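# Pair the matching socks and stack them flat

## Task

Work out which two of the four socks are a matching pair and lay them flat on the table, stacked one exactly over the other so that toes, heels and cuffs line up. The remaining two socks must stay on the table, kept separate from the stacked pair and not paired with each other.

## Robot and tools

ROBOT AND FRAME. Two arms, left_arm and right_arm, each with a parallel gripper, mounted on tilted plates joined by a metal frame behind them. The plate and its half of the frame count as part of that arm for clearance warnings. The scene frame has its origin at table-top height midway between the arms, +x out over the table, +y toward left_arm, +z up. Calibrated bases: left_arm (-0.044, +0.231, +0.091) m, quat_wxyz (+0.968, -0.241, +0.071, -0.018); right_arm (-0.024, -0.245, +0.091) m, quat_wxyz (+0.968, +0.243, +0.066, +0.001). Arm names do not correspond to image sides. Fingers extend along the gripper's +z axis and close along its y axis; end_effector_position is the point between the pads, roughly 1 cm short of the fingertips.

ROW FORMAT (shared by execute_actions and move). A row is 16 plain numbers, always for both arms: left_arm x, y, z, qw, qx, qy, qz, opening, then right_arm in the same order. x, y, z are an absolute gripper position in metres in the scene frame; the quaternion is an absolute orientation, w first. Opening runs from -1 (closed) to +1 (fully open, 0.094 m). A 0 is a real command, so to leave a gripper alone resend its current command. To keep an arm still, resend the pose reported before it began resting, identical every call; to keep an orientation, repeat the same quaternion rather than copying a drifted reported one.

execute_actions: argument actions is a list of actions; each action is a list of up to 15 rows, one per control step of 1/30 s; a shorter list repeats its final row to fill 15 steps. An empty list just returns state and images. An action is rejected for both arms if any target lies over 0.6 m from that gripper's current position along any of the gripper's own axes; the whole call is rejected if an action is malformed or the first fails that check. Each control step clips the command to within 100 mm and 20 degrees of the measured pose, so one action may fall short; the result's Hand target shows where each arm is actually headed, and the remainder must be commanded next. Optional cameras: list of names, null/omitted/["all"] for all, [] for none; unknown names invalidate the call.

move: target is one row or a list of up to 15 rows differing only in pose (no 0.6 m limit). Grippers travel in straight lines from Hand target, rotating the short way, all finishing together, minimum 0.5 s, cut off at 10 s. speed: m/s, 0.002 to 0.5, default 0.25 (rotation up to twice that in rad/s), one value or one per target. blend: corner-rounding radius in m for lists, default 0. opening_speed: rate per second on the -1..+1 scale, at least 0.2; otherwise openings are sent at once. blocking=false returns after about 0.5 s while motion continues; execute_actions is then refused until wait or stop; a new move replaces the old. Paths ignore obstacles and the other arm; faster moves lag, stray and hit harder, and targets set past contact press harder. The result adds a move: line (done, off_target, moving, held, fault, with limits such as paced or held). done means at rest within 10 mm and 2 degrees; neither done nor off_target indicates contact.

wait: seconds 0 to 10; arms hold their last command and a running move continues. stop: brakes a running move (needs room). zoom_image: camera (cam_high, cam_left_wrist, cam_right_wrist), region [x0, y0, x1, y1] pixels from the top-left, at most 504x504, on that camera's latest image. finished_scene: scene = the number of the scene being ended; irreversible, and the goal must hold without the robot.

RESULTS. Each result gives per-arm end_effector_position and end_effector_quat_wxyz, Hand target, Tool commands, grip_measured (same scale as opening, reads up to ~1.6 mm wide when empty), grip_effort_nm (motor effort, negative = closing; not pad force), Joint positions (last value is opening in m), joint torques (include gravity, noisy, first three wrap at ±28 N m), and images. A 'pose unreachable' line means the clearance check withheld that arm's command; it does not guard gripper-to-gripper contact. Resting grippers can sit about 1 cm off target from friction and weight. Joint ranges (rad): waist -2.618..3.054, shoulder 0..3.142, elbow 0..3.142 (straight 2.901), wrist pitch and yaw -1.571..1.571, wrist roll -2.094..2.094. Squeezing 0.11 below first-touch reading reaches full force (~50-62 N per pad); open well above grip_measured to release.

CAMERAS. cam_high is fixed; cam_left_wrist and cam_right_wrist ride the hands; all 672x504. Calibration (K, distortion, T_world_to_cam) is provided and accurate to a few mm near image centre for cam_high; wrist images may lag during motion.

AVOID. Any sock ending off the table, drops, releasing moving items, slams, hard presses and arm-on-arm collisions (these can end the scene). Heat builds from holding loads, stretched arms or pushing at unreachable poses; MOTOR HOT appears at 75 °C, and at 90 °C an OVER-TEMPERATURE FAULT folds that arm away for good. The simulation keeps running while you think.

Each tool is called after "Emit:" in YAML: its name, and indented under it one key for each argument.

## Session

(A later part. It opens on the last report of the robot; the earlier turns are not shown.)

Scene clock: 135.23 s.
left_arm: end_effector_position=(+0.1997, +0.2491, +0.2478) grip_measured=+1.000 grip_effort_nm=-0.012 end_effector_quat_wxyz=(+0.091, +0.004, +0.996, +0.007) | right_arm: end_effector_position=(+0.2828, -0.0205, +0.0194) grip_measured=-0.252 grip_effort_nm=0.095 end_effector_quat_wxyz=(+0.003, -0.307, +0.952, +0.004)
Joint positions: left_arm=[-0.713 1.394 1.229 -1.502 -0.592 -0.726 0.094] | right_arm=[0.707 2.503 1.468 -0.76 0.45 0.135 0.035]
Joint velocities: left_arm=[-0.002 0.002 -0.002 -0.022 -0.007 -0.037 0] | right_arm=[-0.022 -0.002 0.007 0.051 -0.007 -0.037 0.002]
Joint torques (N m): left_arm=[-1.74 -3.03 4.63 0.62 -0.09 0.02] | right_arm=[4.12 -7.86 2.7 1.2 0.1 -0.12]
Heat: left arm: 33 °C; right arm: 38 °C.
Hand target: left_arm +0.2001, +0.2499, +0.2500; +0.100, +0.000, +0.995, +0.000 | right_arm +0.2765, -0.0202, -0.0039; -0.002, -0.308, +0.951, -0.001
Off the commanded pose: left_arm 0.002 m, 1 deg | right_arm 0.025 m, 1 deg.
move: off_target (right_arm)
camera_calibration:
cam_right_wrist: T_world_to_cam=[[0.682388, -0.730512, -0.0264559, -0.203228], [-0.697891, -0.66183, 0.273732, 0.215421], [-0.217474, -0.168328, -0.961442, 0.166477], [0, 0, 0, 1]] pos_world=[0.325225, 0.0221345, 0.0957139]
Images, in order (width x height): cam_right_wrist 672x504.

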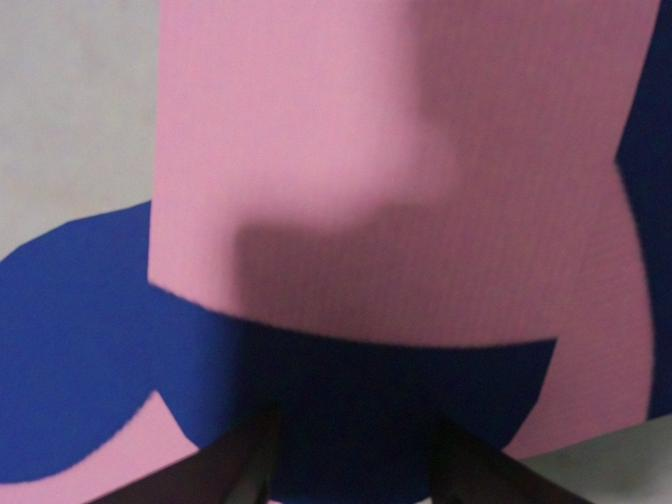

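Good depth; closing.

Emit:
move:
  target:
    - [0.2,0.25,0.25,0.1,0,0.995,0,1,0.277,-0.019,-0.005,0,-0.309,0.951,0,-1]
  opening_speed: 1
  cameras: []

Emit:
move:
  target:
    - [0.2,0.25,0.25,0.1,0,0.995,0,1,0.28,-0.01,0.09,0,-0.309,0.951,0,-1]
  speed: 0.1

Scene clock: 138.80 s.
left_arm: end_effector_position=(+0.1997, +0.2491, +0.2478) grip_measured=+1.000 grip_effort_nm=-0.017 end_effector_quat_wxyz=(+0.091, +0.004, +0.996, +0.007) | right_arm: end_effector_position=(+0.2868, -0.0169, +0.0195) grip_measured=-0.979 grip_effort_nm=-0.979 end_effector_quat_wxyz=(+0.012, -0.305, +0.952, +0.009)
Joint positions: left_arm=[-0.713 1.394 1.229 -1.502 -0.592 -0.726 0.094] | right_arm=[0.707 2.503 1.468 -0.737 0.451 0.13 0.001]
Joint velocities: left_arm=[0.012 0.007 0.007 -0.022 -0.022 -0.037 0] | right_arm=[-0.012 -0.007 -0.007 0.022 0.037 -0.066 -0.003]
Joint torques (N m): left_arm=[-1.76 -3.02 4.62 0.6 -0.14 0.01] | right_arm=[4.19 -7.97 2.54 1.01 0.09 -0.08]
Heat: left arm: 33 °C; right arm: 37 °C.
Hand target: left_arm +0.2001, +0.2499, +0.2500; +0.100, +0.000, +0.995, +0.000 | right_arm +0.2763, -0.0198, -0.0038; -0.001, -0.309, +0.951, +0.000
Off the commanded pose: left_arm 0.002 m, 1 deg | right_arm 0.026 m, 2 deg.
move: off_target (right_arm)
No camera images: "cameras" was empty.

Scene clock: 140.53 s.
left_arm: end_effector_position=(+0.1997, +0.2491, +0.2478) grip_measured=+1.000 grip_effort_nm=-0.022 end_effector_quat_wxyz=(+0.091, +0.004, +0.996, +0.007) | right_arm: end_effector_position=(+0.2737, -0.0158, +0.0713) grip_measured=-0.981 grip_effort_nm=-1.023 end_effector_quat_wxyz=(-0.016, -0.313, +0.949, -0.011)
Joint positions: left_arm=[-0.713 1.394 1.229 -1.502 -0.592 -0.726 0.094] | right_arm=[0.788 2.472 1.599 -1.011 0.438 0.231 0.001]
Joint velocities: left_arm=[-0.027 0.007 -0.002 -0.007 -0.081 -0.007 0] | right_arm=[-0.002 0.022 -0.007 -0.007 -0.007 0.066 0]
Joint torques (N m): left_arm=[-1.91 -3 4.63 0.58 -0.1 0.03] | right_arm=[6.52 -14.13 6.93 0.12 -0.09 0.09]
Heat: left arm: 33 °C; right arm: 37 °C.
Hand target: left_arm +0.2001, +0.2499, +0.2500; +0.100, +0.000, +0.995, +0.000 | right_arm +0.2790, -0.0101, +0.0900; +0.001, -0.310, +0.951, +0.001
Off the commanded pose: left_arm 0.002 m, 1 deg | right_arm 0.021 m, 2 deg.
move: off_target (right_arm)
camera_calibration:
cam_left_wrist: T_world_to_cam=[[0.110566, -0.99383, 0.0087562, 0.224762], [-0.991404, -0.109667, 0.0713547, 0.250968], [-0.0699542, -0.0165703, -0.997413, 0.35188], [0, 0, 0, 1]] pos_world=[0.248575, 0.256729, 0.331093]
cam_right_wrist: T_world_to_cam=[[0.69152, -0.722194, -0.0153253, -0.195297], [-0.68152, -0.659312, 0.317549, 0.19044], [-0.239436, -0.209147, -0.948118, 0.219565], [0, 0, 0, 1]] pos_world=[0.317412, 0.0304388, 0.144707]

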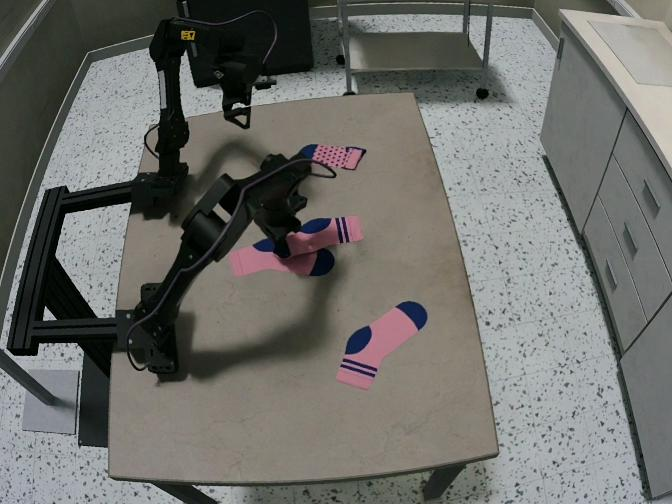

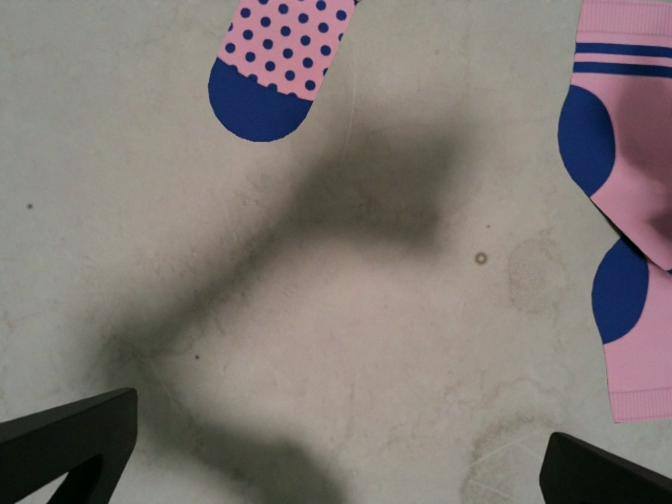

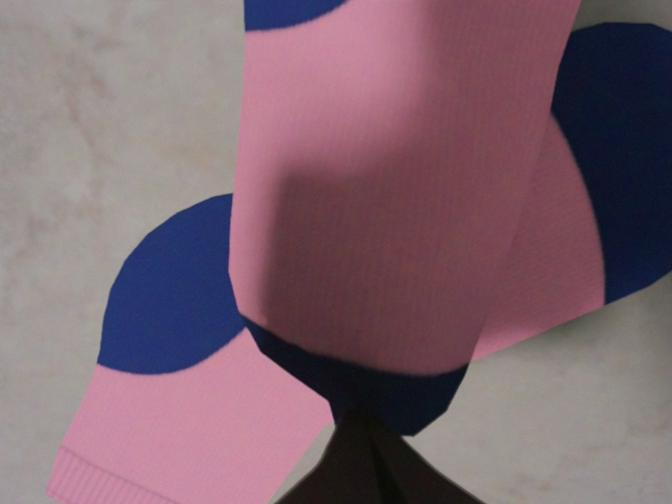

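Emit:
move:
  target:
    - [0.2,0.25,0.25,0.1,0,0.995,0,1,0.32,-0.01,0.2,0,-0.309,0.951,0,-1]
    - [0.2,0.25,0.25,0.1,0,0.995,0,1,0.31,-0.03,0.3,0,-0.309,0.951,0,-1]
    - [0.2,0.25,0.25,0.1,0,0.995,0,1,0.25,-0.17,0.33,0,-0.317,0.948,0,-1]
  speed: 0.15
  blend: 0.02

Emit:
wait:
  seconds: 1
  cameras: ["cam_right_wrist"]

Scene clock: 147.63 s.
left_arm: end_effector_position=(+0.1997, +0.2491, +0.2478) grip_measured=+1.000 grip_effort_nm=-0.017 end_effector_quat_wxyz=(+0.091, +0.004, +0.996, +0.007) | right_arm: end_effector_position=(+0.2507, -0.1696, +0.3345) grip_measured=-0.981 grip_effort_nm=-1.023 end_effector_quat_wxyz=(+0.136, -0.303, +0.940, +0.078)
Joint positions: left_arm=[-0.713 1.394 1.229 -1.502 -0.592 -0.726 0.094] | right_arm=[0.896 1.687 1.703 -1.562 0.425 0.202 0.001]
Joint velocities: left_arm=[-0.012 -0.017 -0.002 0.037 -0.007 -0.051 0] | right_arm=[-0.007 0.002 -0.007 -0.007 -0.051 -0.022 0.001]
Joint torques (N m): left_arm=[-1.77 -3.03 4.59 0.64 -0.07 0.05] | right_arm=[2.96 -4.31 4 0.94 0.08 -0.04]
Heat: left arm: 33 °C; right arm: 37 °C.
Hand target: left_arm +0.2001, +0.2499, +0.2500; +0.100, +0.000, +0.995, +0.000 | right_arm +0.2482, -0.1726, +0.3306; +0.131, -0.310, +0.939, +0.069
Off the commanded pose: left_arm 0.002 m, 1 deg | right_arm 0.005 m, 18 deg.
joint sent to its limit (right arm) — joint 4 (wrist pitch), lower limit. The joint targets are off in orientation, not in position.
move: off_target (right_arm)
camera_calibration:
cam_left_wrist: T_world_to_cam=[[0.110566, -0.99383, 0.0087562, 0.224762], [-0.991404, -0.109667, 0.0713547, 0.250968], [-0.0699542, -0.0165703, -0.997413, 0.35188], [0, 0, 0, 1]] pos_world=[0.248575, 0.256729, 0.331093]
cam_right_wrist: T_world_to_cam=[[0.688411, -0.723926, -0.044968, -0.276091], [-0.725235, -0.687958, -0.0273486, 0.111193], [-0.0111377, 0.0514395, -0.998614, 0.435328], [0, 0, 0, 1]] pos_world=[0.275554, -0.145767, 0.42535]

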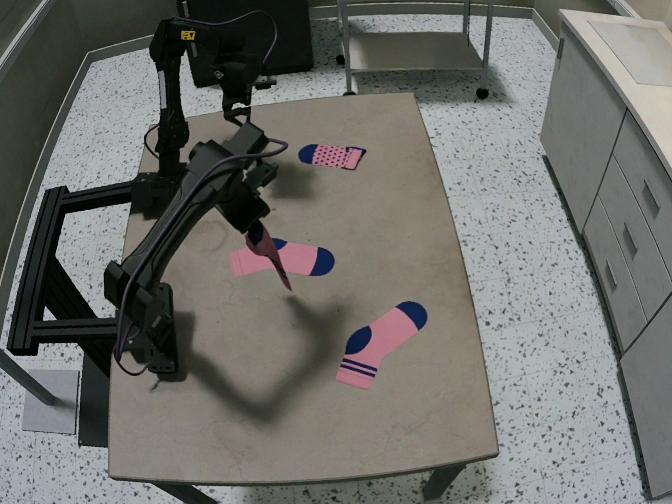

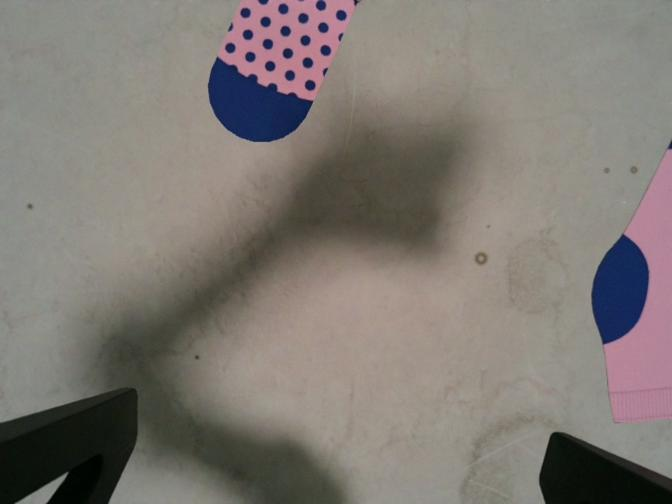

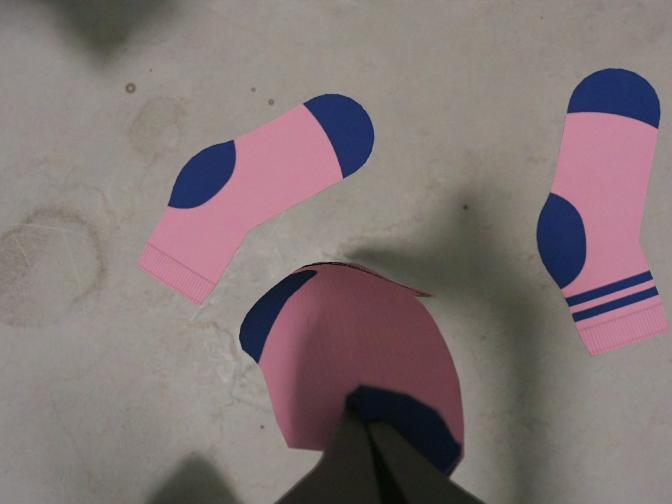

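Scene clock: 148.63 s.
left_arm: end_effector_position=(+0.1997, +0.2491, +0.2478) grip_measured=+1.000 grip_effort_nm=-0.012 end_effector_quat_wxyz=(+0.091, +0.004, +0.996, +0.007) | right_arm: end_effector_position=(+0.2507, -0.1696, +0.3345) grip_measured=-0.981 grip_effort_nm=-1.023 end_effector_quat_wxyz=(+0.136, -0.303, +0.940, +0.078)
Joint positions: left_arm=[-0.713 1.394 1.229 -1.502 -0.592 -0.726 0.094] | right_arm=[0.896 1.687 1.703 -1.562 0.425 0.202 0.001]
Joint velocities: left_arm=[-0.012 -0.017 0.012 0.051 -0.007 0.037 0] | right_arm=[-0.007 0.002 -0.012 -0.066 0.007 -0.022 -0.001]
Joint torques (N m): left_arm=[-1.72 -3.07 4.68 0.65 -0.1 0] | right_arm=[2.95 -4.31 4.01 0.94 0.08 -0.07]
Heat: left arm: 33 °C; right arm: 36 °C.
Hand target: left_arm +0.2001, +0.2499, +0.2500; +0.100, +0.000, +0.995, +0.000 | right_arm +0.2482, -0.1726, +0.3306; +0.131, -0.310, +0.939, +0.069
Tool commands: left_gripper/opening=+1.0 right_gripper/opening=-1.0
Off the commanded pose: left_arm 0.002 m, 1 deg | right_arm 0.005 m, 18 deg.
wait: 1.00 s; at rest by 0.17 s
camera_calibration:
cam_right_wrist: T_world_to_cam=[[0.688944, -0.723433, -0.0447331, -0.27622], [-0.724731, -0.688488, -0.0273656, 0.110982], [-0.0110011, 0.0512728, -0.998624, 0.435269], [0, 0, 0, 1]] pos_world=[0.275521, -0.145734, 0.425351]
Images, in order (width x height): cam_right_wrist 672x504.

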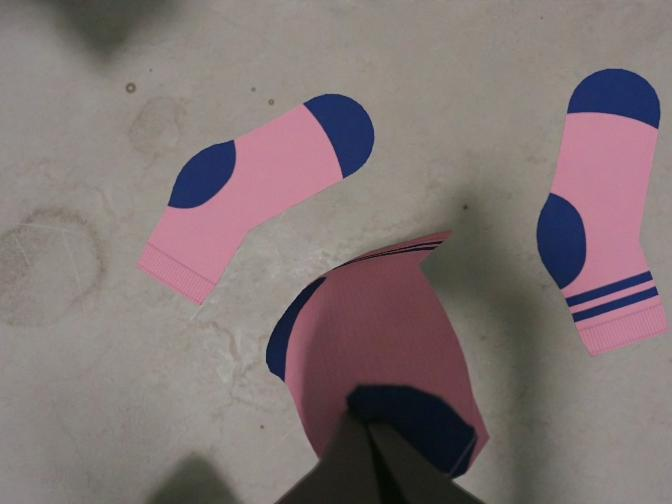

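Emit:
move:
  target:
    - [0.2,0.25,0.25,0.1,0,0.995,0,1,0.235,-0.33,0.33,0,-0.5,0.866,0,-1]
    - [0.2,0.25,0.25,0.1,0,0.995,0,1,0.235,-0.42,0.29,0,-0.609,0.793,0,-1]
  speed: 0.15
  cameras: []

Emit:
wait:
  seconds: 1

Scene clock: 165.50 s.
left_arm: end_effector_position=(+0.1997, +0.2491, +0.2478) grip_measured=+1.000 grip_effort_nm=-0.012 end_effector_quat_wxyz=(+0.091, +0.004, +0.996, +0.007) | right_arm: end_effector_position=(+0.2327, -0.4223, +0.2871) grip_measured=-0.981 grip_effort_nm=-1.023 end_effector_quat_wxyz=(+0.093, -0.603, +0.790, -0.064)
Joint positions: left_arm=[-0.713 1.394 1.229 -1.502 -0.592 -0.726 0.094] | right_arm=[0.13 1.211 1.537 -1.562 0.504 -1.315 0.001]
Joint velocities: left_arm=[-0.002 -0.017 -0.007 -0.066 0.007 -0.022 0] | right_arm=[-0.007 -0.017 0.002 -0.037 0.007 0.007 0.001]
Joint torques (N m): left_arm=[-1.74 -3.1 4.74 0.62 -0.11 0.01] | right_arm=[1.42 -2.54 6.05 0.76 0.02 -0.08]
Heat: left arm: 33 °C; right arm: 33 °C.
Hand target: left_arm +0.2001, +0.2499, +0.2500; +0.100, +0.000, +0.995, +0.000 | right_arm +0.2339, -0.4236, +0.2887; +0.092, -0.605, +0.788, -0.066
Off the commanded pose: left_arm 0.002 m, 1 deg | right_arm 0.004 m, 13 deg.
joint sent to its limit (right arm) — joint 4 (wrist pitch), lower limit. The joint targets are off in position and orientation.
move: off_target (right_arm); limits=paced
No camera images: "cameras" was empty.

Scene clock: 166.50 s.
left_arm: end_effector_position=(+0.1997, +0.2491, +0.2478) grip_measured=+1.000 grip_effort_nm=-0.012 end_effector_quat_wxyz=(+0.091, +0.004, +0.996, +0.007) | right_arm: end_effector_position=(+0.2327, -0.4224, +0.2871) grip_measured=-0.981 grip_effort_nm=-1.018 end_effector_quat_wxyz=(+0.093, -0.603, +0.790, -0.064)
Joint positions: left_arm=[-0.713 1.394 1.229 -1.502 -0.592 -0.726 0.094] | right_arm=[0.13 1.211 1.537 -1.562 0.505 -1.315 0.001]
Joint velocities: left_arm=[-0.022 0.012 -0.012 -0.007 0.007 0.037 0] | right_arm=[0.012 -0.017 -0.017 0.037 0.007 0.051 0]
Joint torques (N m): left_arm=[-1.74 -3.02 4.67 0.58 -0.11 0] | right_arm=[1.42 -2.54 6.06 0.75 0.02 -0.06]
Heat: left arm: 33 °C; right arm: 33 °C.
Hand target: left_arm +0.2001, +0.2499, +0.2500; +0.100, +0.000, +0.995, +0.000 | right_arm +0.2339, -0.4236, +0.2887; +0.092, -0.605, +0.788, -0.066
Tool commands: left_gripper/opening=+1.0 right_gripper/opening=-1.0
Off the commanded pose: left_arm 0.002 m, 1 deg | right_arm 0.004 m, 13 deg.
wait: 1.00 s; at rest by 0.17 s
camera_calibration:
cam_left_wrist: T_world_to_cam=[[0.110566, -0.99383, 0.0087562, 0.224762], [-0.991404, -0.109667, 0.0713547, 0.250968], [-0.0699542, -0.0165703, -0.997413, 0.35188], [0, 0, 0, 1]] pos_world=[0.248575, 0.256729, 0.331093]
cam_right_wrist: T_world_to_cam=[[0.969521, -0.140922, 0.200427, -0.338422], [-0.187418, -0.953457, 0.236209, -0.389966], [0.157811, -0.266573, -0.950807, 0.21336], [0, 0, 0, 1]] pos_world=[0.221349, -0.362631, 0.362807]

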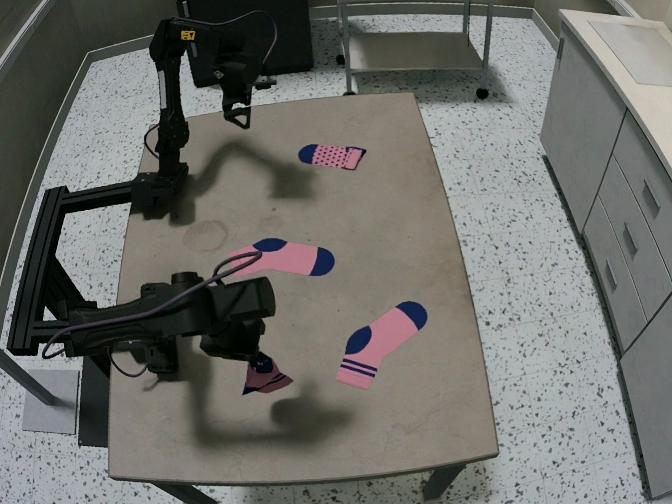

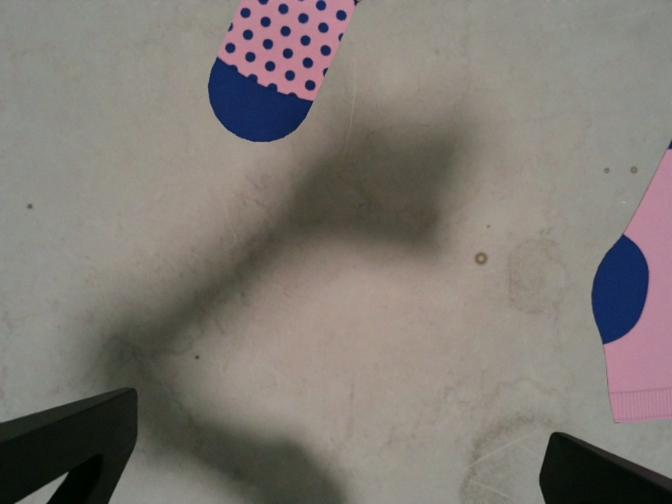

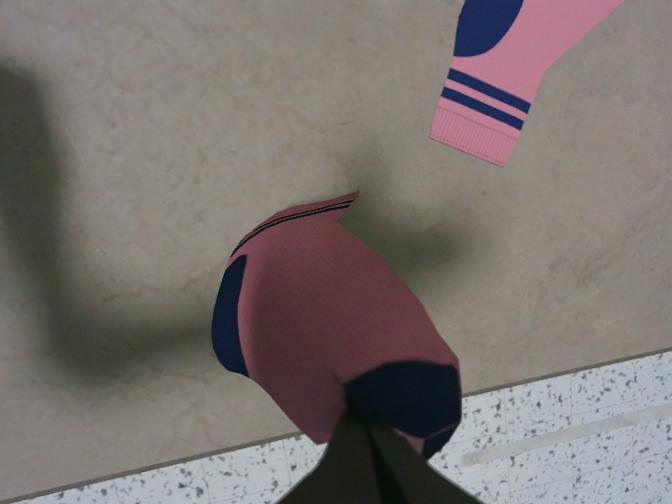

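Emit:
move:
  target:
    - [0.2,0.25,0.25,0.1,0,0.995,0,1,0.235,-0.42,0.225,0,-0.609,0.793,0,-1]
    - [0.2,0.25,0.25,0.1,0,0.995,0,1,0.245,-0.36,0.205,0,-0.609,0.793,0,-1]
    - [0.2,0.25,0.25,0.1,0,0.995,0,1,0.26,-0.28,0.18,0,-0.609,0.793,0,-1]
  speed: 0.12
  blend: 0.015

Scene clock: 172.57 s.
left_arm: end_effector_position=(+0.1997, +0.2491, +0.2478) grip_measured=+1.000 grip_effort_nm=-0.012 end_effector_quat_wxyz=(+0.091, +0.004, +0.996, +0.007) | right_arm: end_effector_position=(+0.2646, -0.2841, +0.1831) grip_measured=-0.981 grip_effort_nm=-1.028 end_effector_quat_wxyz=(+0.004, -0.607, +0.795, -0.002)
Joint positions: left_arm=[-0.713 1.394 1.229 -1.502 -0.592 -0.726 0.094] | right_arm=[0.382 1.576 1.251 -1.301 0.507 -0.908 0.001]
Joint velocities: left_arm=[-0.007 -0.012 0.002 -0.037 0.051 0.037 0] | right_arm=[0.002 0.002 -0.002 0.066 -0.022 -0.007 0]
Joint torques (N m): left_arm=[-1.83 -3.12 4.56 0.59 -0.11 0.03] | right_arm=[4.22 -4.82 4.22 0.57 -0.03 0.09]
Heat: left arm: 33 °C; right arm: 32 °C.
Hand target: left_arm +0.2001, +0.2499, +0.2500; +0.100, +0.000, +0.995, +0.000 | right_arm +0.2630, -0.2778, +0.1797; +0.003, -0.610, +0.792, -0.001
Off the commanded pose: left_arm 0.002 m, 1 deg | right_arm 0.007 m, 1 deg.
move: done
camera_calibration:
cam_left_wrist: T_world_to_cam=[[0.110566, -0.99383, 0.0087562, 0.224762], [-0.991404, -0.109667, 0.0713547, 0.250968], [-0.0699542, -0.0165703, -0.997413, 0.35188], [0, 0, 0, 1]] pos_world=[0.248575, 0.256729, 0.331093]
cam_right_wrist: T_world_to_cam=[[0.99026, -0.138681, -0.0123431, -0.294906], [-0.129719, -0.951189, 0.280022, -0.250228], [-0.0505743, -0.275693, -0.959914, 0.200602], [0, 0, 0, 1]] pos_world=[0.26972, -0.223607, 0.258989]

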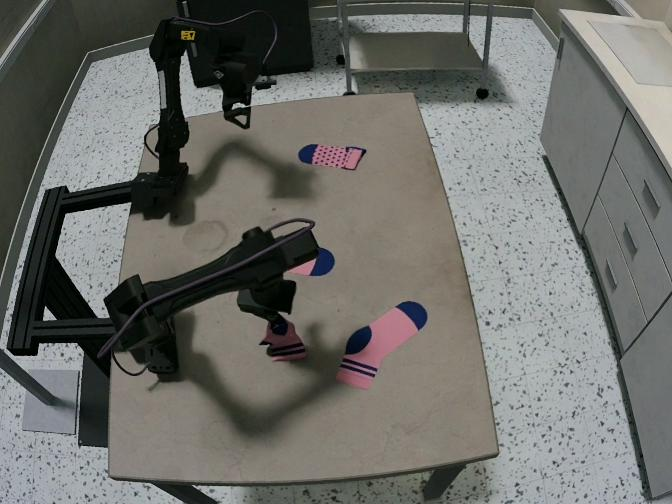

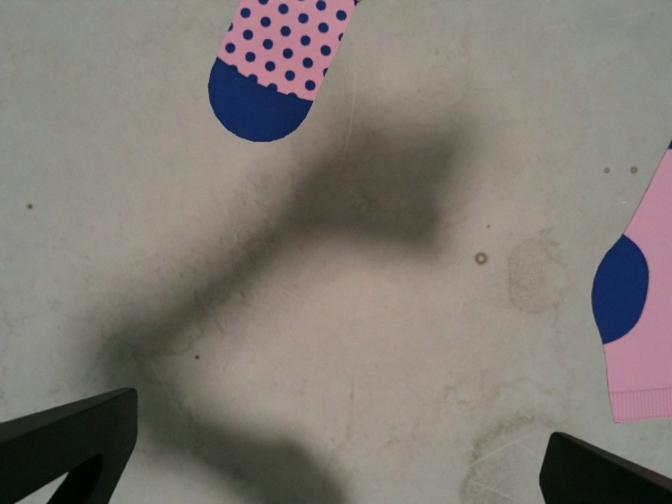

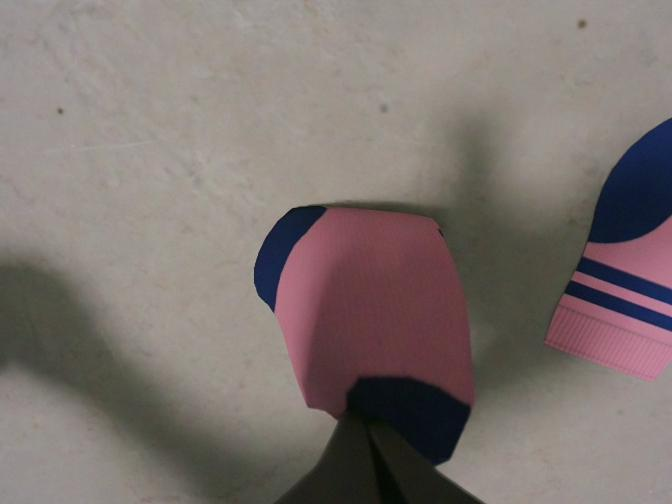

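Emit:
move:
  target:
    - [0.2,0.25,0.25,0.1,0,0.995,0,1,0.275,-0.21,0.15,0,-0.609,0.793,0,-1]
    - [0.2,0.25,0.25,0.1,0,0.995,0,1,0.285,-0.16,0.08,0,-0.609,0.793,0,-1]
  speed: 0.1
  blend: 0.01

Scene clock: 177.07 s.
left_arm: end_effector_position=(+0.1997, +0.2491, +0.2478) grip_measured=+1.000 grip_effort_nm=-0.022 end_effector_quat_wxyz=(+0.091, +0.004, +0.996, +0.007) | right_arm: end_effector_position=(+0.2924, -0.1659, +0.0843) grip_measured=-0.981 grip_effort_nm=-1.018 end_effector_quat_wxyz=(+0.003, -0.604, +0.797, -0.004)
Joint positions: left_arm=[-0.713 1.394 1.229 -1.502 -0.592 -0.726 0.094] | right_arm=[0.497 2.001 1.19 -0.879 0.5 -0.768 0.001]
Joint velocities: left_arm=[-0.017 -0.012 -0.002 0.095 0.051 0.022 0] | right_arm=[0.002 0.002 -0.002 -0.037 -0.007 0.037 0.001]
Joint torques (N m): left_arm=[-1.83 -3.21 4.52 0.64 -0.06 0.05] | right_arm=[5.68 -7.16 3.88 0.58 -0.11 0.08]
Heat: left arm: 33 °C; right arm: 32 °C.
Hand target: left_arm +0.2001, +0.2499, +0.2500; +0.100, +0.000, +0.995, +0.000 | right_arm +0.2861, -0.1582, +0.0798; +0.001, -0.609, +0.793, +0.001
Off the commanded pose: left_arm 0.002 m, 1 deg | right_arm 0.010 m, 1 deg.
move: done
camera_calibration:
cam_left_wrist: T_world_to_cam=[[0.110566, -0.99383, 0.0087562, 0.224762], [-0.991404, -0.109667, 0.0713547, 0.250968], [-0.0699542, -0.0165703, -0.997413, 0.35188], [0, 0, 0, 1]] pos_world=[0.248575, 0.256729, 0.331093]
cam_right_wrist: T_world_to_cam=[[0.989018, -0.147401, -0.0108171, -0.308464], [-0.138378, -0.949212, 0.282574, -0.1039], [-0.0519193, -0.277974, -0.959185, 0.139648], [0, 0, 0, 1]] pos_world=[0.297949, -0.105273, 0.159971]

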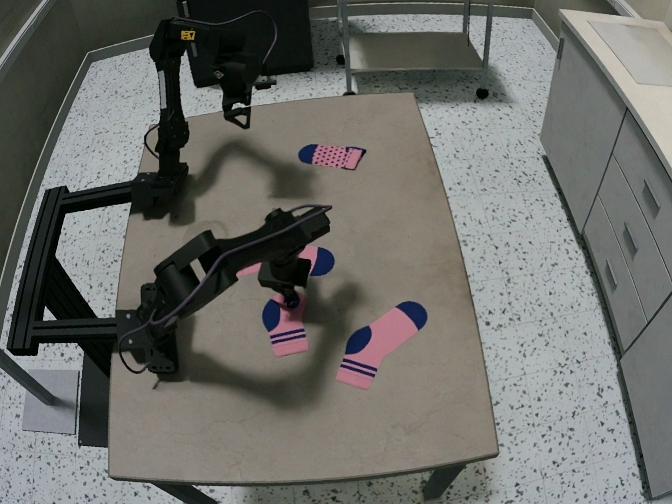

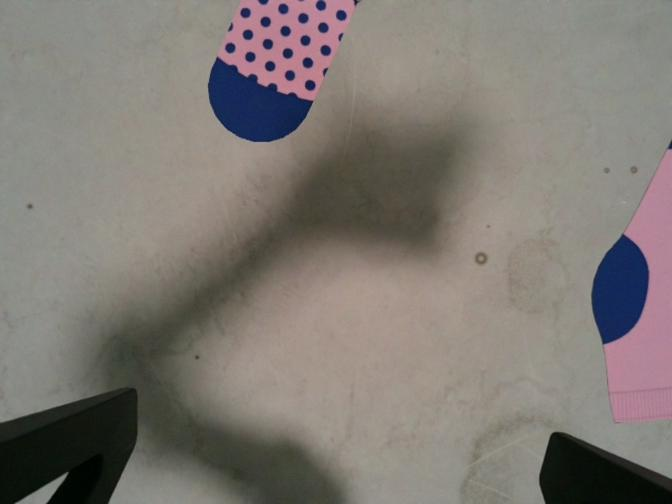

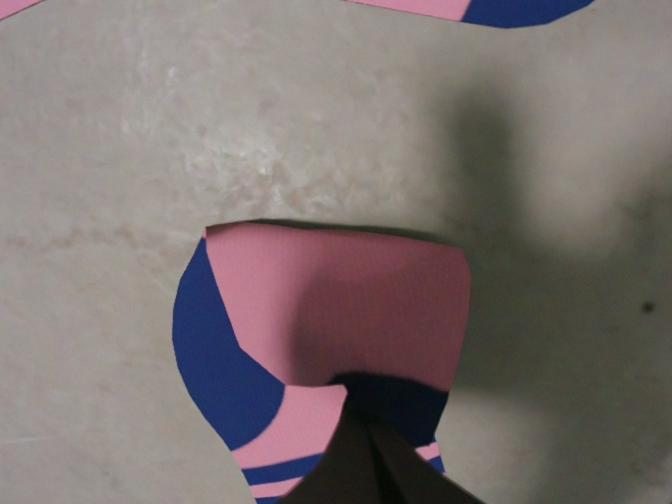

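Emit:
move:
  target:
    - [0.2,0.25,0.25,0.1,0,0.995,0,1,0.30,-0.13,0.12,0,-0.5,0.866,0,-1]
    - [0.2,0.25,0.25,0.1,0,0.995,0,1,0.315,-0.09,0.10,0,-0.5,0.866,0,-1]
    - [0.2,0.25,0.25,0.1,0,0.995,0,1,0.325,-0.065,0.04,0,-0.5,0.866,0,-1]
    - [0.2,0.25,0.25,0.1,0,0.995,0,1,0.325,-0.065,0.02,0,-0.5,0.866,0,-1]
  speed: 0.08
  blend: 0.01

Scene clock: 186.33 s.
left_arm: end_effector_position=(+0.1997, +0.2491, +0.2478) grip_measured=+1.000 grip_effort_nm=-0.017 end_effector_quat_wxyz=(+0.091, +0.004, +0.996, +0.007) | right_arm: end_effector_position=(+0.3237, -0.0690, +0.0262) grip_measured=-0.981 grip_effort_nm=-1.018 end_effector_quat_wxyz=(-0.001, -0.497, +0.868, +0.001)
Joint positions: left_arm=[-0.713 1.394 1.229 -1.502 -0.592 -0.726 0.094] | right_arm=[0.574 2.429 1.496 -0.806 0.481 -0.422 0.001]
Joint velocities: left_arm=[-0.002 -0.007 -0.007 -0.007 -0.051 0.037 0] | right_arm=[-0.017 0.007 -0.012 -0.066 -0.051 -0.022 0]
Joint torques (N m): left_arm=[-1.68 -2.96 4.75 0.62 -0.08 0.02] | right_arm=[5.48 -9.4 5.45 0.56 0.01 -0.06]
Heat: left arm: 33 °C; right arm: 33 °C.
Hand target: left_arm +0.2001, +0.2499, +0.2500; +0.100, +0.000, +0.995, +0.000 | right_arm +0.3248, -0.0642, +0.0198; +0.001, -0.500, +0.866, +0.001
Off the commanded pose: left_arm 0.002 m, 1 deg | right_arm 0.008 m, 0 deg.
move: done
camera_calibration:
cam_left_wrist: T_world_to_cam=[[0.110566, -0.99383, 0.0087562, 0.224762], [-0.991404, -0.109667, 0.0713547, 0.250968], [-0.0699542, -0.0165703, -0.997413, 0.35188], [0, 0, 0, 1]] pos_world=[0.248575, 0.256729, 0.331093]
cam_right_wrist: T_world_to_cam=[[0.919472, -0.392502, -0.0226531, -0.31986], [-0.37077, -0.884844, 0.282101, 0.0885225], [-0.13077, -0.250985, -0.959117, 0.139918], [0, 0, 0, 1]] pos_world=[0.345221, -0.0120997, 0.10198]

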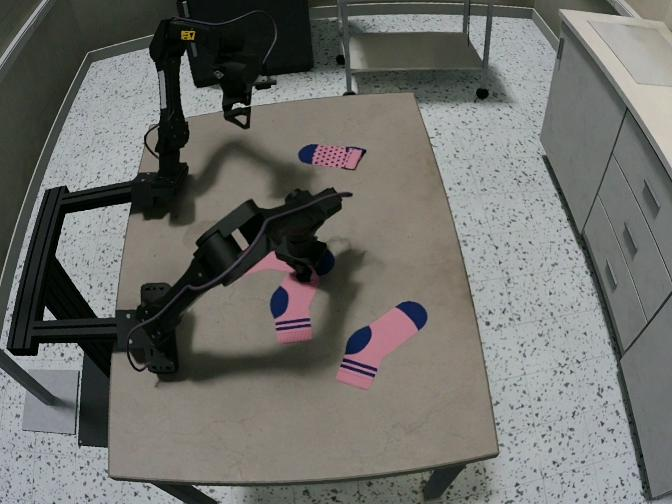

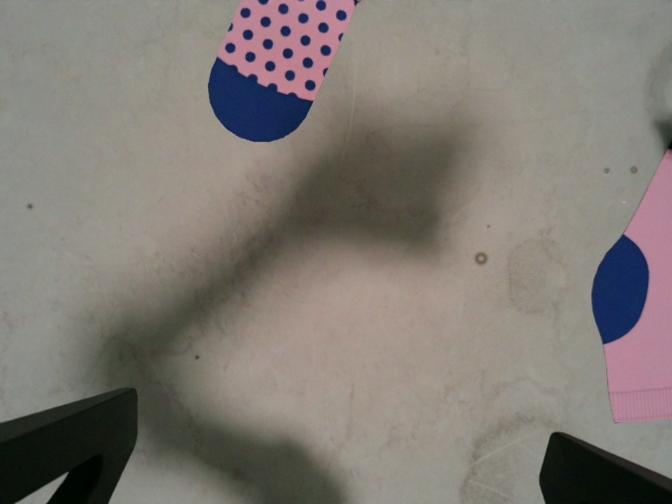

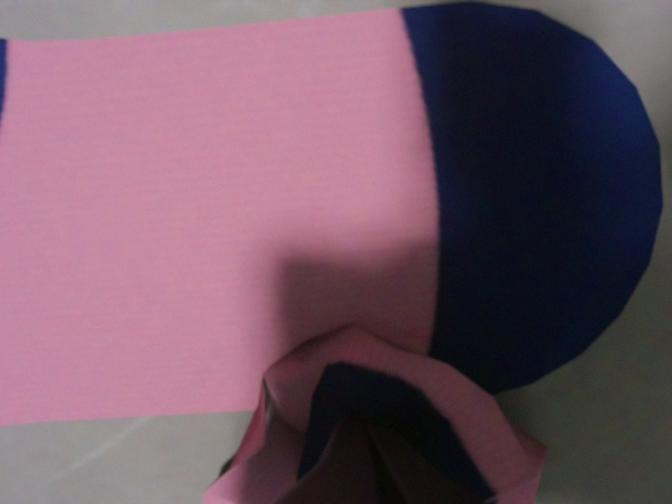

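Emit:
move:
  target:
    - [0.2,0.25,0.25,0.1,0,0.995,0,1,0.33,-0.05,0.06,0,-0.5,0.866,0,-1]
    - [0.2,0.25,0.25,0.1,0,0.995,0,1,0.335,-0.035,0.025,0,-0.5,0.866,0,-1]
  speed: 0.08

Scene clock: 191.73 s.
left_arm: end_effector_position=(+0.1997, +0.2491, +0.2478) grip_measured=+1.000 grip_effort_nm=-0.017 end_effector_quat_wxyz=(+0.091, +0.004, +0.996, +0.007) | right_arm: end_effector_position=(+0.3289, -0.0424, +0.0292) grip_measured=-0.981 grip_effort_nm=-1.028 end_effector_quat_wxyz=(-0.007, -0.502, +0.865, -0.004)
Joint positions: left_arm=[-0.713 1.394 1.229 -1.502 -0.592 -0.726 0.094] | right_arm=[0.619 2.528 1.644 -0.894 0.481 -0.376 0.001]
Joint velocities: left_arm=[-0.012 -0.017 -0.012 -0.051 -0.037 -0.022 0] | right_arm=[0.007 0.012 0.007 -0.081 0.022 -0.11 0]
Joint torques (N m): left_arm=[-1.78 -3.19 4.53 0.63 -0.1 0.05] | right_arm=[5.56 -10.19 6.84 0.54 -0.07 -0.05]
Heat: left arm: 33 °C; right arm: 33 °C.
Hand target: left_arm +0.2001, +0.2499, +0.2500; +0.100, +0.000, +0.995, +0.000 | right_arm +0.3345, -0.0350, +0.0254; +0.001, -0.500, +0.866, +0.000
Off the commanded pose: left_arm 0.002 m, 1 deg | right_arm 0.010 m, 1 deg.
move: done
camera_calibration:
cam_left_wrist: T_world_to_cam=[[0.110566, -0.99383, 0.0087562, 0.224762], [-0.991404, -0.109667, 0.0713547, 0.250968], [-0.0699542, -0.0165703, -0.997413, 0.35188], [0, 0, 0, 1]] pos_world=[0.248575, 0.256729, 0.331093]
cam_right_wrist: T_world_to_cam=[[0.923749, -0.382325, -0.022688, -0.315135], [-0.358868, -0.884725, 0.29745, 0.108783], [-0.133795, -0.266627, -0.954468, 0.150268], [0, 0, 0, 1]] pos_world=[0.35025, 0.0158247, 0.103918]

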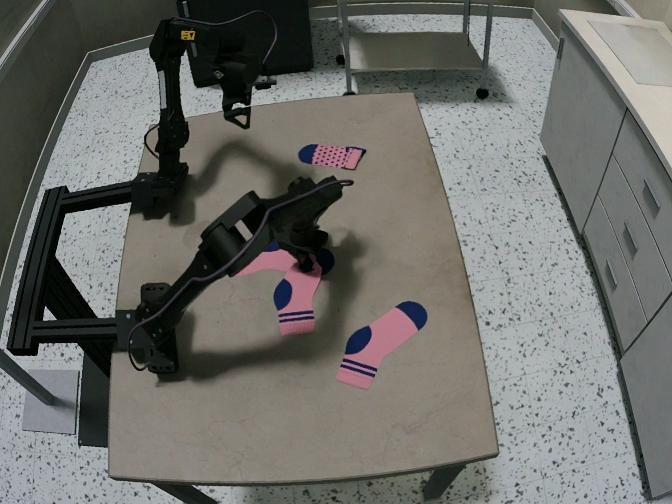

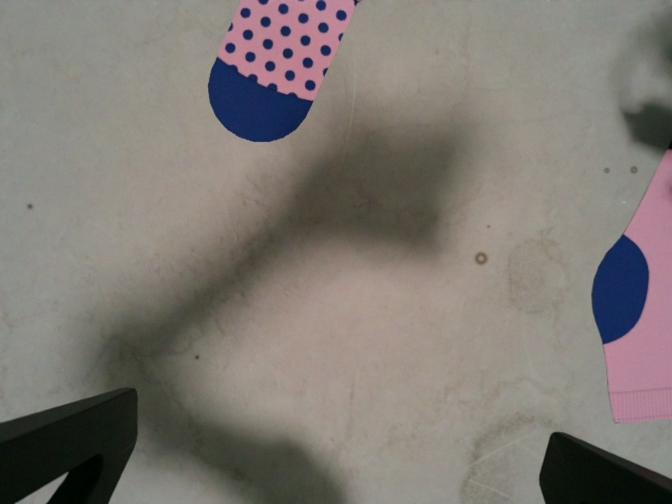

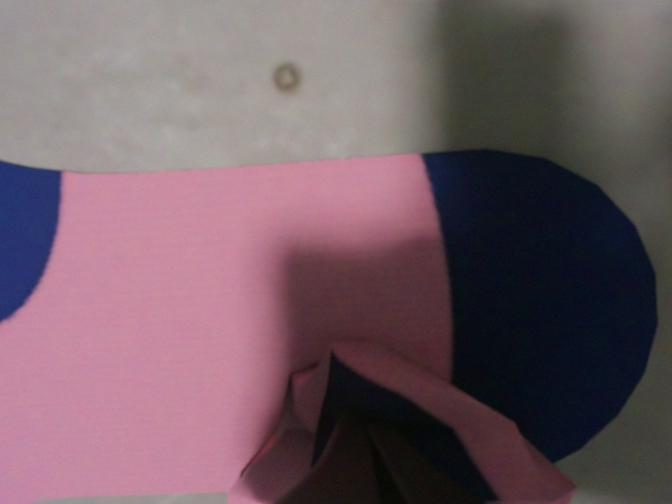

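Emit:
move:
  target:
    - [0.2,0.25,0.25,0.1,0,0.995,0,1,0.335,-0.035,0.035,0,-0.5,0.866,0,-0.3]
  opening_speed: 0.5
  cameras: []

Emit:
move:
  target:
    - [0.2,0.25,0.25,0.1,0,0.995,0,1,0.332,-0.037,0.1,0,-0.5,0.866,0,-0.3]
    - [0.2,0.25,0.25,0.1,0,0.995,0,1,0.27,-0.20,0.3,0,-0.5,0.866,0,-0.3]
  speed: 0.12

Scene clock: 195.67 s.
left_arm: end_effector_position=(+0.1997, +0.2491, +0.2478) grip_measured=+1.000 grip_effort_nm=-0.012 end_effector_quat_wxyz=(+0.091, +0.004, +0.996, +0.007) | right_arm: end_effector_position=(+0.3341, -0.0404, +0.0323) grip_measured=-0.302 grip_effort_nm=0.095 end_effector_quat_wxyz=(+0.000, -0.499, +0.867, -0.003)
Joint positions: left_arm=[-0.713 1.394 1.229 -1.502 -0.592 -0.726 0.094] | right_arm=[0.619 2.528 1.66 -0.894 0.481 -0.376 0.033]
Joint velocities: left_arm=[0.007 0.017 0.007 -0.037 -0.007 0.007 0] | right_arm=[-0.017 0.012 -0.007 -0.007 0.007 -0.022 0]
Joint torques (N m): left_arm=[-1.68 -3.08 4.42 0.63 -0.06 0.03] | right_arm=[6.37 -11.26 6.91 0.17 -0.08 0.08]
Heat: left arm: 33 °C; right arm: 33 °C.
Hand target: left_arm +0.2001, +0.2499, +0.2500; +0.100, +0.000, +0.995, +0.000 | right_arm +0.3348, -0.0351, +0.0351; +0.000, -0.500, +0.866, +0.000
Off the commanded pose: left_arm 0.002 m, 1 deg | right_arm 0.006 m, 0 deg.
move: done
No camera images: "cameras" was empty.

Scene clock: 199.00 s.
left_arm: end_effector_position=(+0.1997, +0.2491, +0.2478) grip_measured=+1.000 grip_effort_nm=-0.007 end_effector_quat_wxyz=(+0.091, +0.004, +0.996, +0.007) | right_arm: end_effector_position=(+0.2758, -0.2021, +0.3011) grip_measured=-0.302 grip_effort_nm=0.095 end_effector_quat_wxyz=(+0.103, -0.481, +0.870, +0.020)
Joint positions: left_arm=[-0.713 1.394 1.229 -1.502 -0.592 -0.726 0.094] | right_arm=[0.746 1.707 1.673 -1.554 0.459 -0.306 0.033]
Joint velocities: left_arm=[-0.002 -0.012 -0.007 0.066 -0.125 -0.051 0] | right_arm=[0.002 -0.002 0.002 -0.037 -0.037 0.037 -0.001]
Joint torques (N m): left_arm=[-1.72 -2.97 4.59 0.61 -0.12 -0.02] | right_arm=[4.71 -5.52 4.01 0.64 0.01 -0.04]
Heat: left arm: 33 °C; right arm: 34 °C.
Hand target: left_arm +0.2001, +0.2499, +0.2500; +0.100, +0.000, +0.995, +0.000 | right_arm +0.2681, -0.2019, +0.3002; +0.097, -0.496, +0.863, +0.017
Off the commanded pose: left_arm 0.002 m, 1 deg | right_arm 0.006 m, 12 deg.
joint sent to its limit (right arm) — joint 4 (wrist pitch), lower limit. The joint targets are off in orientation, not in position.
move: off_target (right_arm)
camera_calibration:
cam_left_wrist: T_world_to_cam=[[0.110566, -0.99383, 0.0087562, 0.224762], [-0.991404, -0.109667, 0.0713547, 0.250968], [-0.0699542, -0.0165703, -0.997413, 0.35188], [0, 0, 0, 1]] pos_world=[0.248575, 0.256729, 0.331093]
cam_right_wrist: T_world_to_cam=[[0.903276, -0.423546, 0.0685702, -0.351196], [-0.428508, -0.898627, 0.0940824, -0.0548182], [0.0217709, -0.114365, -0.9932, 0.359681], [0, 0, 0, 1]] pos_world=[0.285906, -0.156874, 0.386474]

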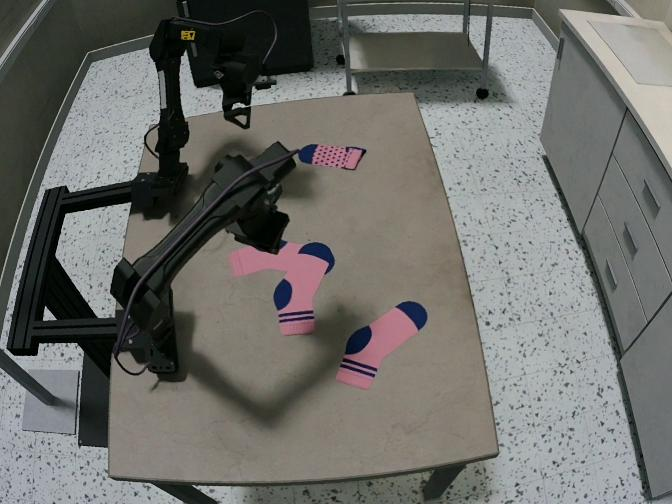

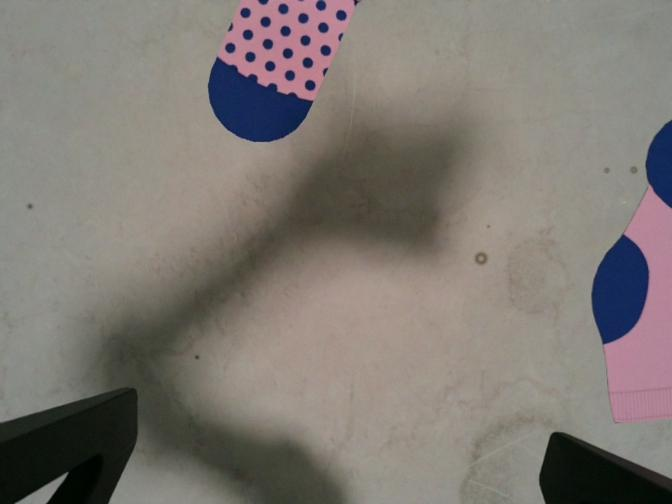

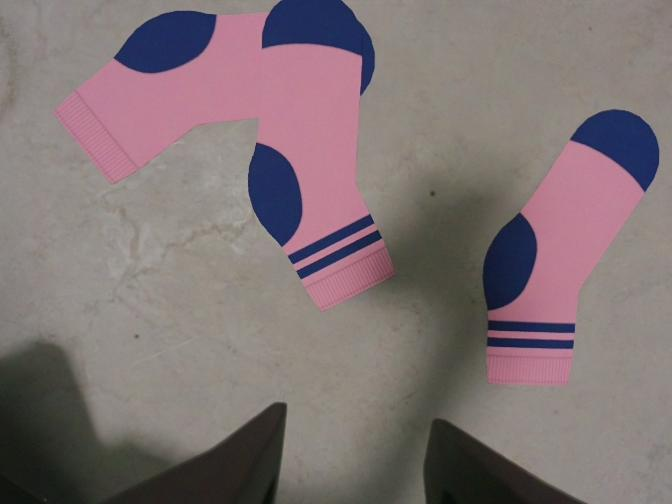

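Emit:
move:
  target:
    - [0.2,0.25,0.25,0.1,0,0.995,0,1,0.296,-0.226,0.08,0,-0.731,0.682,0,-0.15]
    - [0.2,0.25,0.25,0.1,0,0.995,0,1,0.296,-0.226,-0.005,0,-0.731,0.682,0,-0.15]
  speed: 0.13
  cameras: ["cam_right_wrist"]

Scene clock: 209.90 s.
left_arm: end_effector_position=(+0.1997, +0.2491, +0.2478) grip_measured=+1.000 grip_effort_nm=-0.017 end_effector_quat_wxyz=(+0.091, +0.004, +0.996, +0.007) | right_arm: end_effector_position=(+0.2985, -0.2312, +0.0149) grip_measured=-0.152 grip_effort_nm=0.090 end_effector_quat_wxyz=(+0.010, +0.738, -0.675, +0.003)
Joint positions: left_arm=[-0.713 1.394 1.229 -1.502 -0.592 -0.726 0.094] | right_arm=[0.228 1.993 1.031 -0.603 0.524 -1.427 0.04]
Joint velocities: left_arm=[-0.007 -0.027 -0.012 -0.022 -0.095 -0.007 0] | right_arm=[-0.002 0.002 -0.027 -0.051 -0.037 -0.022 0]
Joint torques (N m): left_arm=[-1.83 -3.06 4.6 0.6 -0.09 0.01] | right_arm=[2.61 -4.77 2.1 1.47 -0.03 -0.08]
Heat: left arm: 33 °C; right arm: 33 °C.
Hand target: left_arm +0.2001, +0.2499, +0.2500; +0.100, +0.000, +0.995, +0.000 | right_arm +0.2977, -0.2274, -0.0049; +0.007, +0.732, -0.681, +0.003
Off the commanded pose: left_arm 0.002 m, 1 deg | right_arm 0.021 m, 2 deg.
move: off_target (right_arm)
camera_calibration:
cam_right_wrist: T_world_to_cam=[[0.976171, 0.214291, -0.0341985, -0.237138], [0.214644, -0.930318, 0.297382, -0.246632], [0.0319108, -0.297636, -0.954146, 0.025668], [0, 0, 0, 1]] pos_world=[0.283606, -0.17099, 0.0897252]
Images, in order (width x height): cam_right_wrist 672x504.

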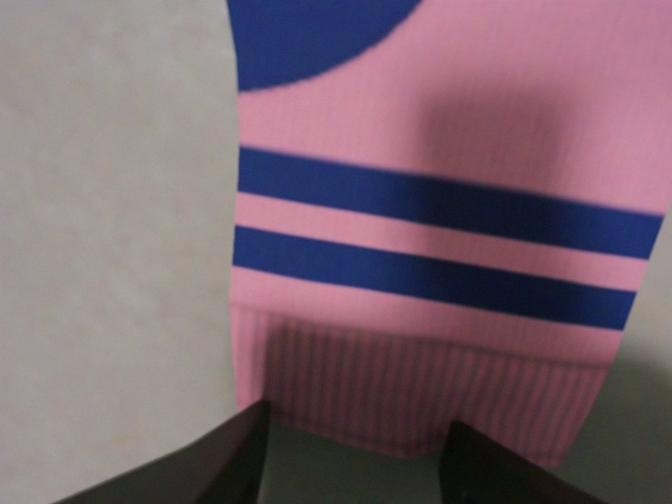

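Emit:
move:
  target:
    - [0.2,0.25,0.25,0.1,0,0.995,0,1,0.305,-0.212,0.03,0,-0.731,0.682,0,-0.15]
    - [0.2,0.25,0.25,0.1,0,0.995,0,1,0.305,-0.212,-0.01,0,-0.731,0.682,0,-0.15]
  speed: 0.1
  cameras: ["cam_right_wrist"]

Emit:
move:
  target:
    - [0.2,0.25,0.25,0.1,0,0.995,0,1,0.305,-0.212,-0.012,0,-0.731,0.682,0,-1]
  opening_speed: 1
  cameras: ["cam_right_wrist"]

Scene clock: 215.37 s.
left_arm: end_effector_position=(+0.1997, +0.2491, +0.2478) grip_measured=+1.000 grip_effort_nm=-0.017 end_effector_quat_wxyz=(+0.091, +0.004, +0.996, +0.007) | right_arm: end_effector_position=(+0.3059, -0.2166, +0.0158) grip_measured=-0.152 grip_effort_nm=0.090 end_effector_quat_wxyz=(+0.000, +0.737, -0.676, +0.007)
Joint positions: left_arm=[-0.713 1.394 1.229 -1.502 -0.592 -0.726 0.094] | right_arm=[0.261 2.025 1.057 -0.592 0.521 -1.397 0.04]
Joint velocities: left_arm=[0.002 -0.037 -0.007 -0.051 0.007 -0.022 0] | right_arm=[-0.022 -0.007 0.007 -0.022 0.007 0.022 0]
Joint torques (N m): left_arm=[-1.85 -3.02 4.52 0.61 -0.08 0.02] | right_arm=[2.06 -3.92 2.74 1.42 -0.12 -0.13]
Heat: left arm: 33 °C; right arm: 33 °C.
Hand target: left_arm +0.2001, +0.2499, +0.2500; +0.100, +0.000, +0.995, +0.000 | right_arm +0.3035, -0.2127, -0.0079; +0.001, +0.731, -0.682, +0.000
Off the commanded pose: left_arm 0.002 m, 1 deg | right_arm 0.026 m, 1 deg.
move: off_target (right_arm)
camera_calibration:
cam_right_wrist: T_world_to_cam=[[0.977435, 0.21083, -0.0130947, -0.248936], [0.205325, -0.933696, 0.29335, -0.232699], [0.0496204, -0.289419, -0.955915, 0.0269854], [0, 0, 0, 1]] pos_world=[0.289759, -0.156976, 0.0907981]
Images, in order (width x height): cam_right_wrist 672x504.

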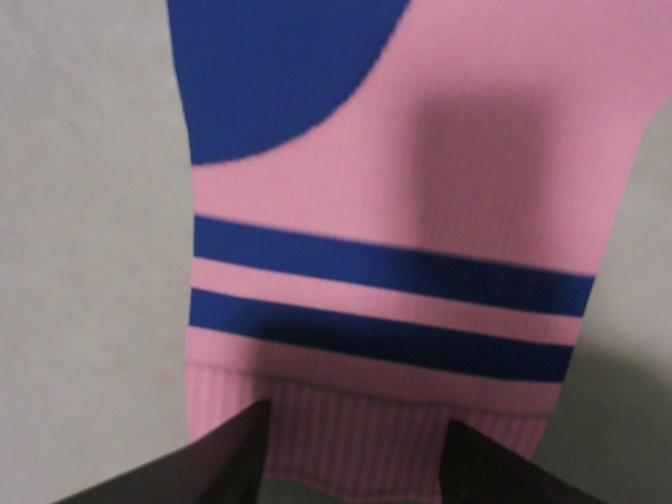

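Scene clock: 216.43 s.
left_arm: end_effector_position=(+0.1997, +0.2491, +0.2478) grip_measured=+1.000 grip_effort_nm=-0.007 end_effector_quat_wxyz=(+0.091, +0.004, +0.996, +0.007) | right_arm: end_effector_position=(+0.3166, -0.2148, +0.0157) grip_measured=-0.977 grip_effort_nm=-0.989 end_effector_quat_wxyz=(-0.017, +0.731, -0.682, +0.019)
Joint positions: left_arm=[-0.713 1.394 1.229 -1.502 -0.592 -0.726 0.094] | right_arm=[0.259 2.025 1.057 -0.543 0.522 -1.405 0.001]
Joint velocities: left_arm=[0.002 -0.022 -0.017 -0.051 0.066 0.007 0] | right_arm=[0.007 -0.012 -0.007 0.007 -0.066 0.037 -0.001]
Joint torques (N m): left_arm=[-1.87 -2.97 4.48 0.61 -0.1 0.01] | right_arm=[2.04 -3.67 2.62 1.04 -0.14 -0.05]
Heat: left arm: 33 °C; right arm: 33 °C.
Hand target: left_arm +0.2001, +0.2499, +0.2500; +0.100, +0.000, +0.995, +0.000 | right_arm +0.3035, -0.2127, -0.0098; +0.000, +0.731, -0.682, +0.000
Off the commanded pose: left_arm 0.002 m, 1 deg | right_arm 0.030 m, 3 deg.
move: off_target (right_arm)
camera_calibration:
cam_right_wrist: T_world_to_cam=[[0.980726, 0.193324, 0.0283395, -0.265204], [0.176792, -0.939751, 0.292596, -0.225511], [0.0831978, -0.281946, -0.955816, 0.0178647], [0, 0, 0, 1]] pos_world=[0.298475, -0.155618, 0.0905749]
Images, in order (width x height): cam_right_wrist 672x504.

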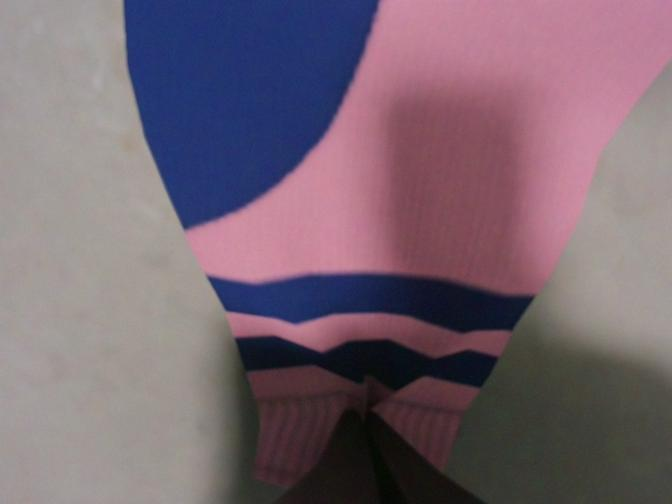

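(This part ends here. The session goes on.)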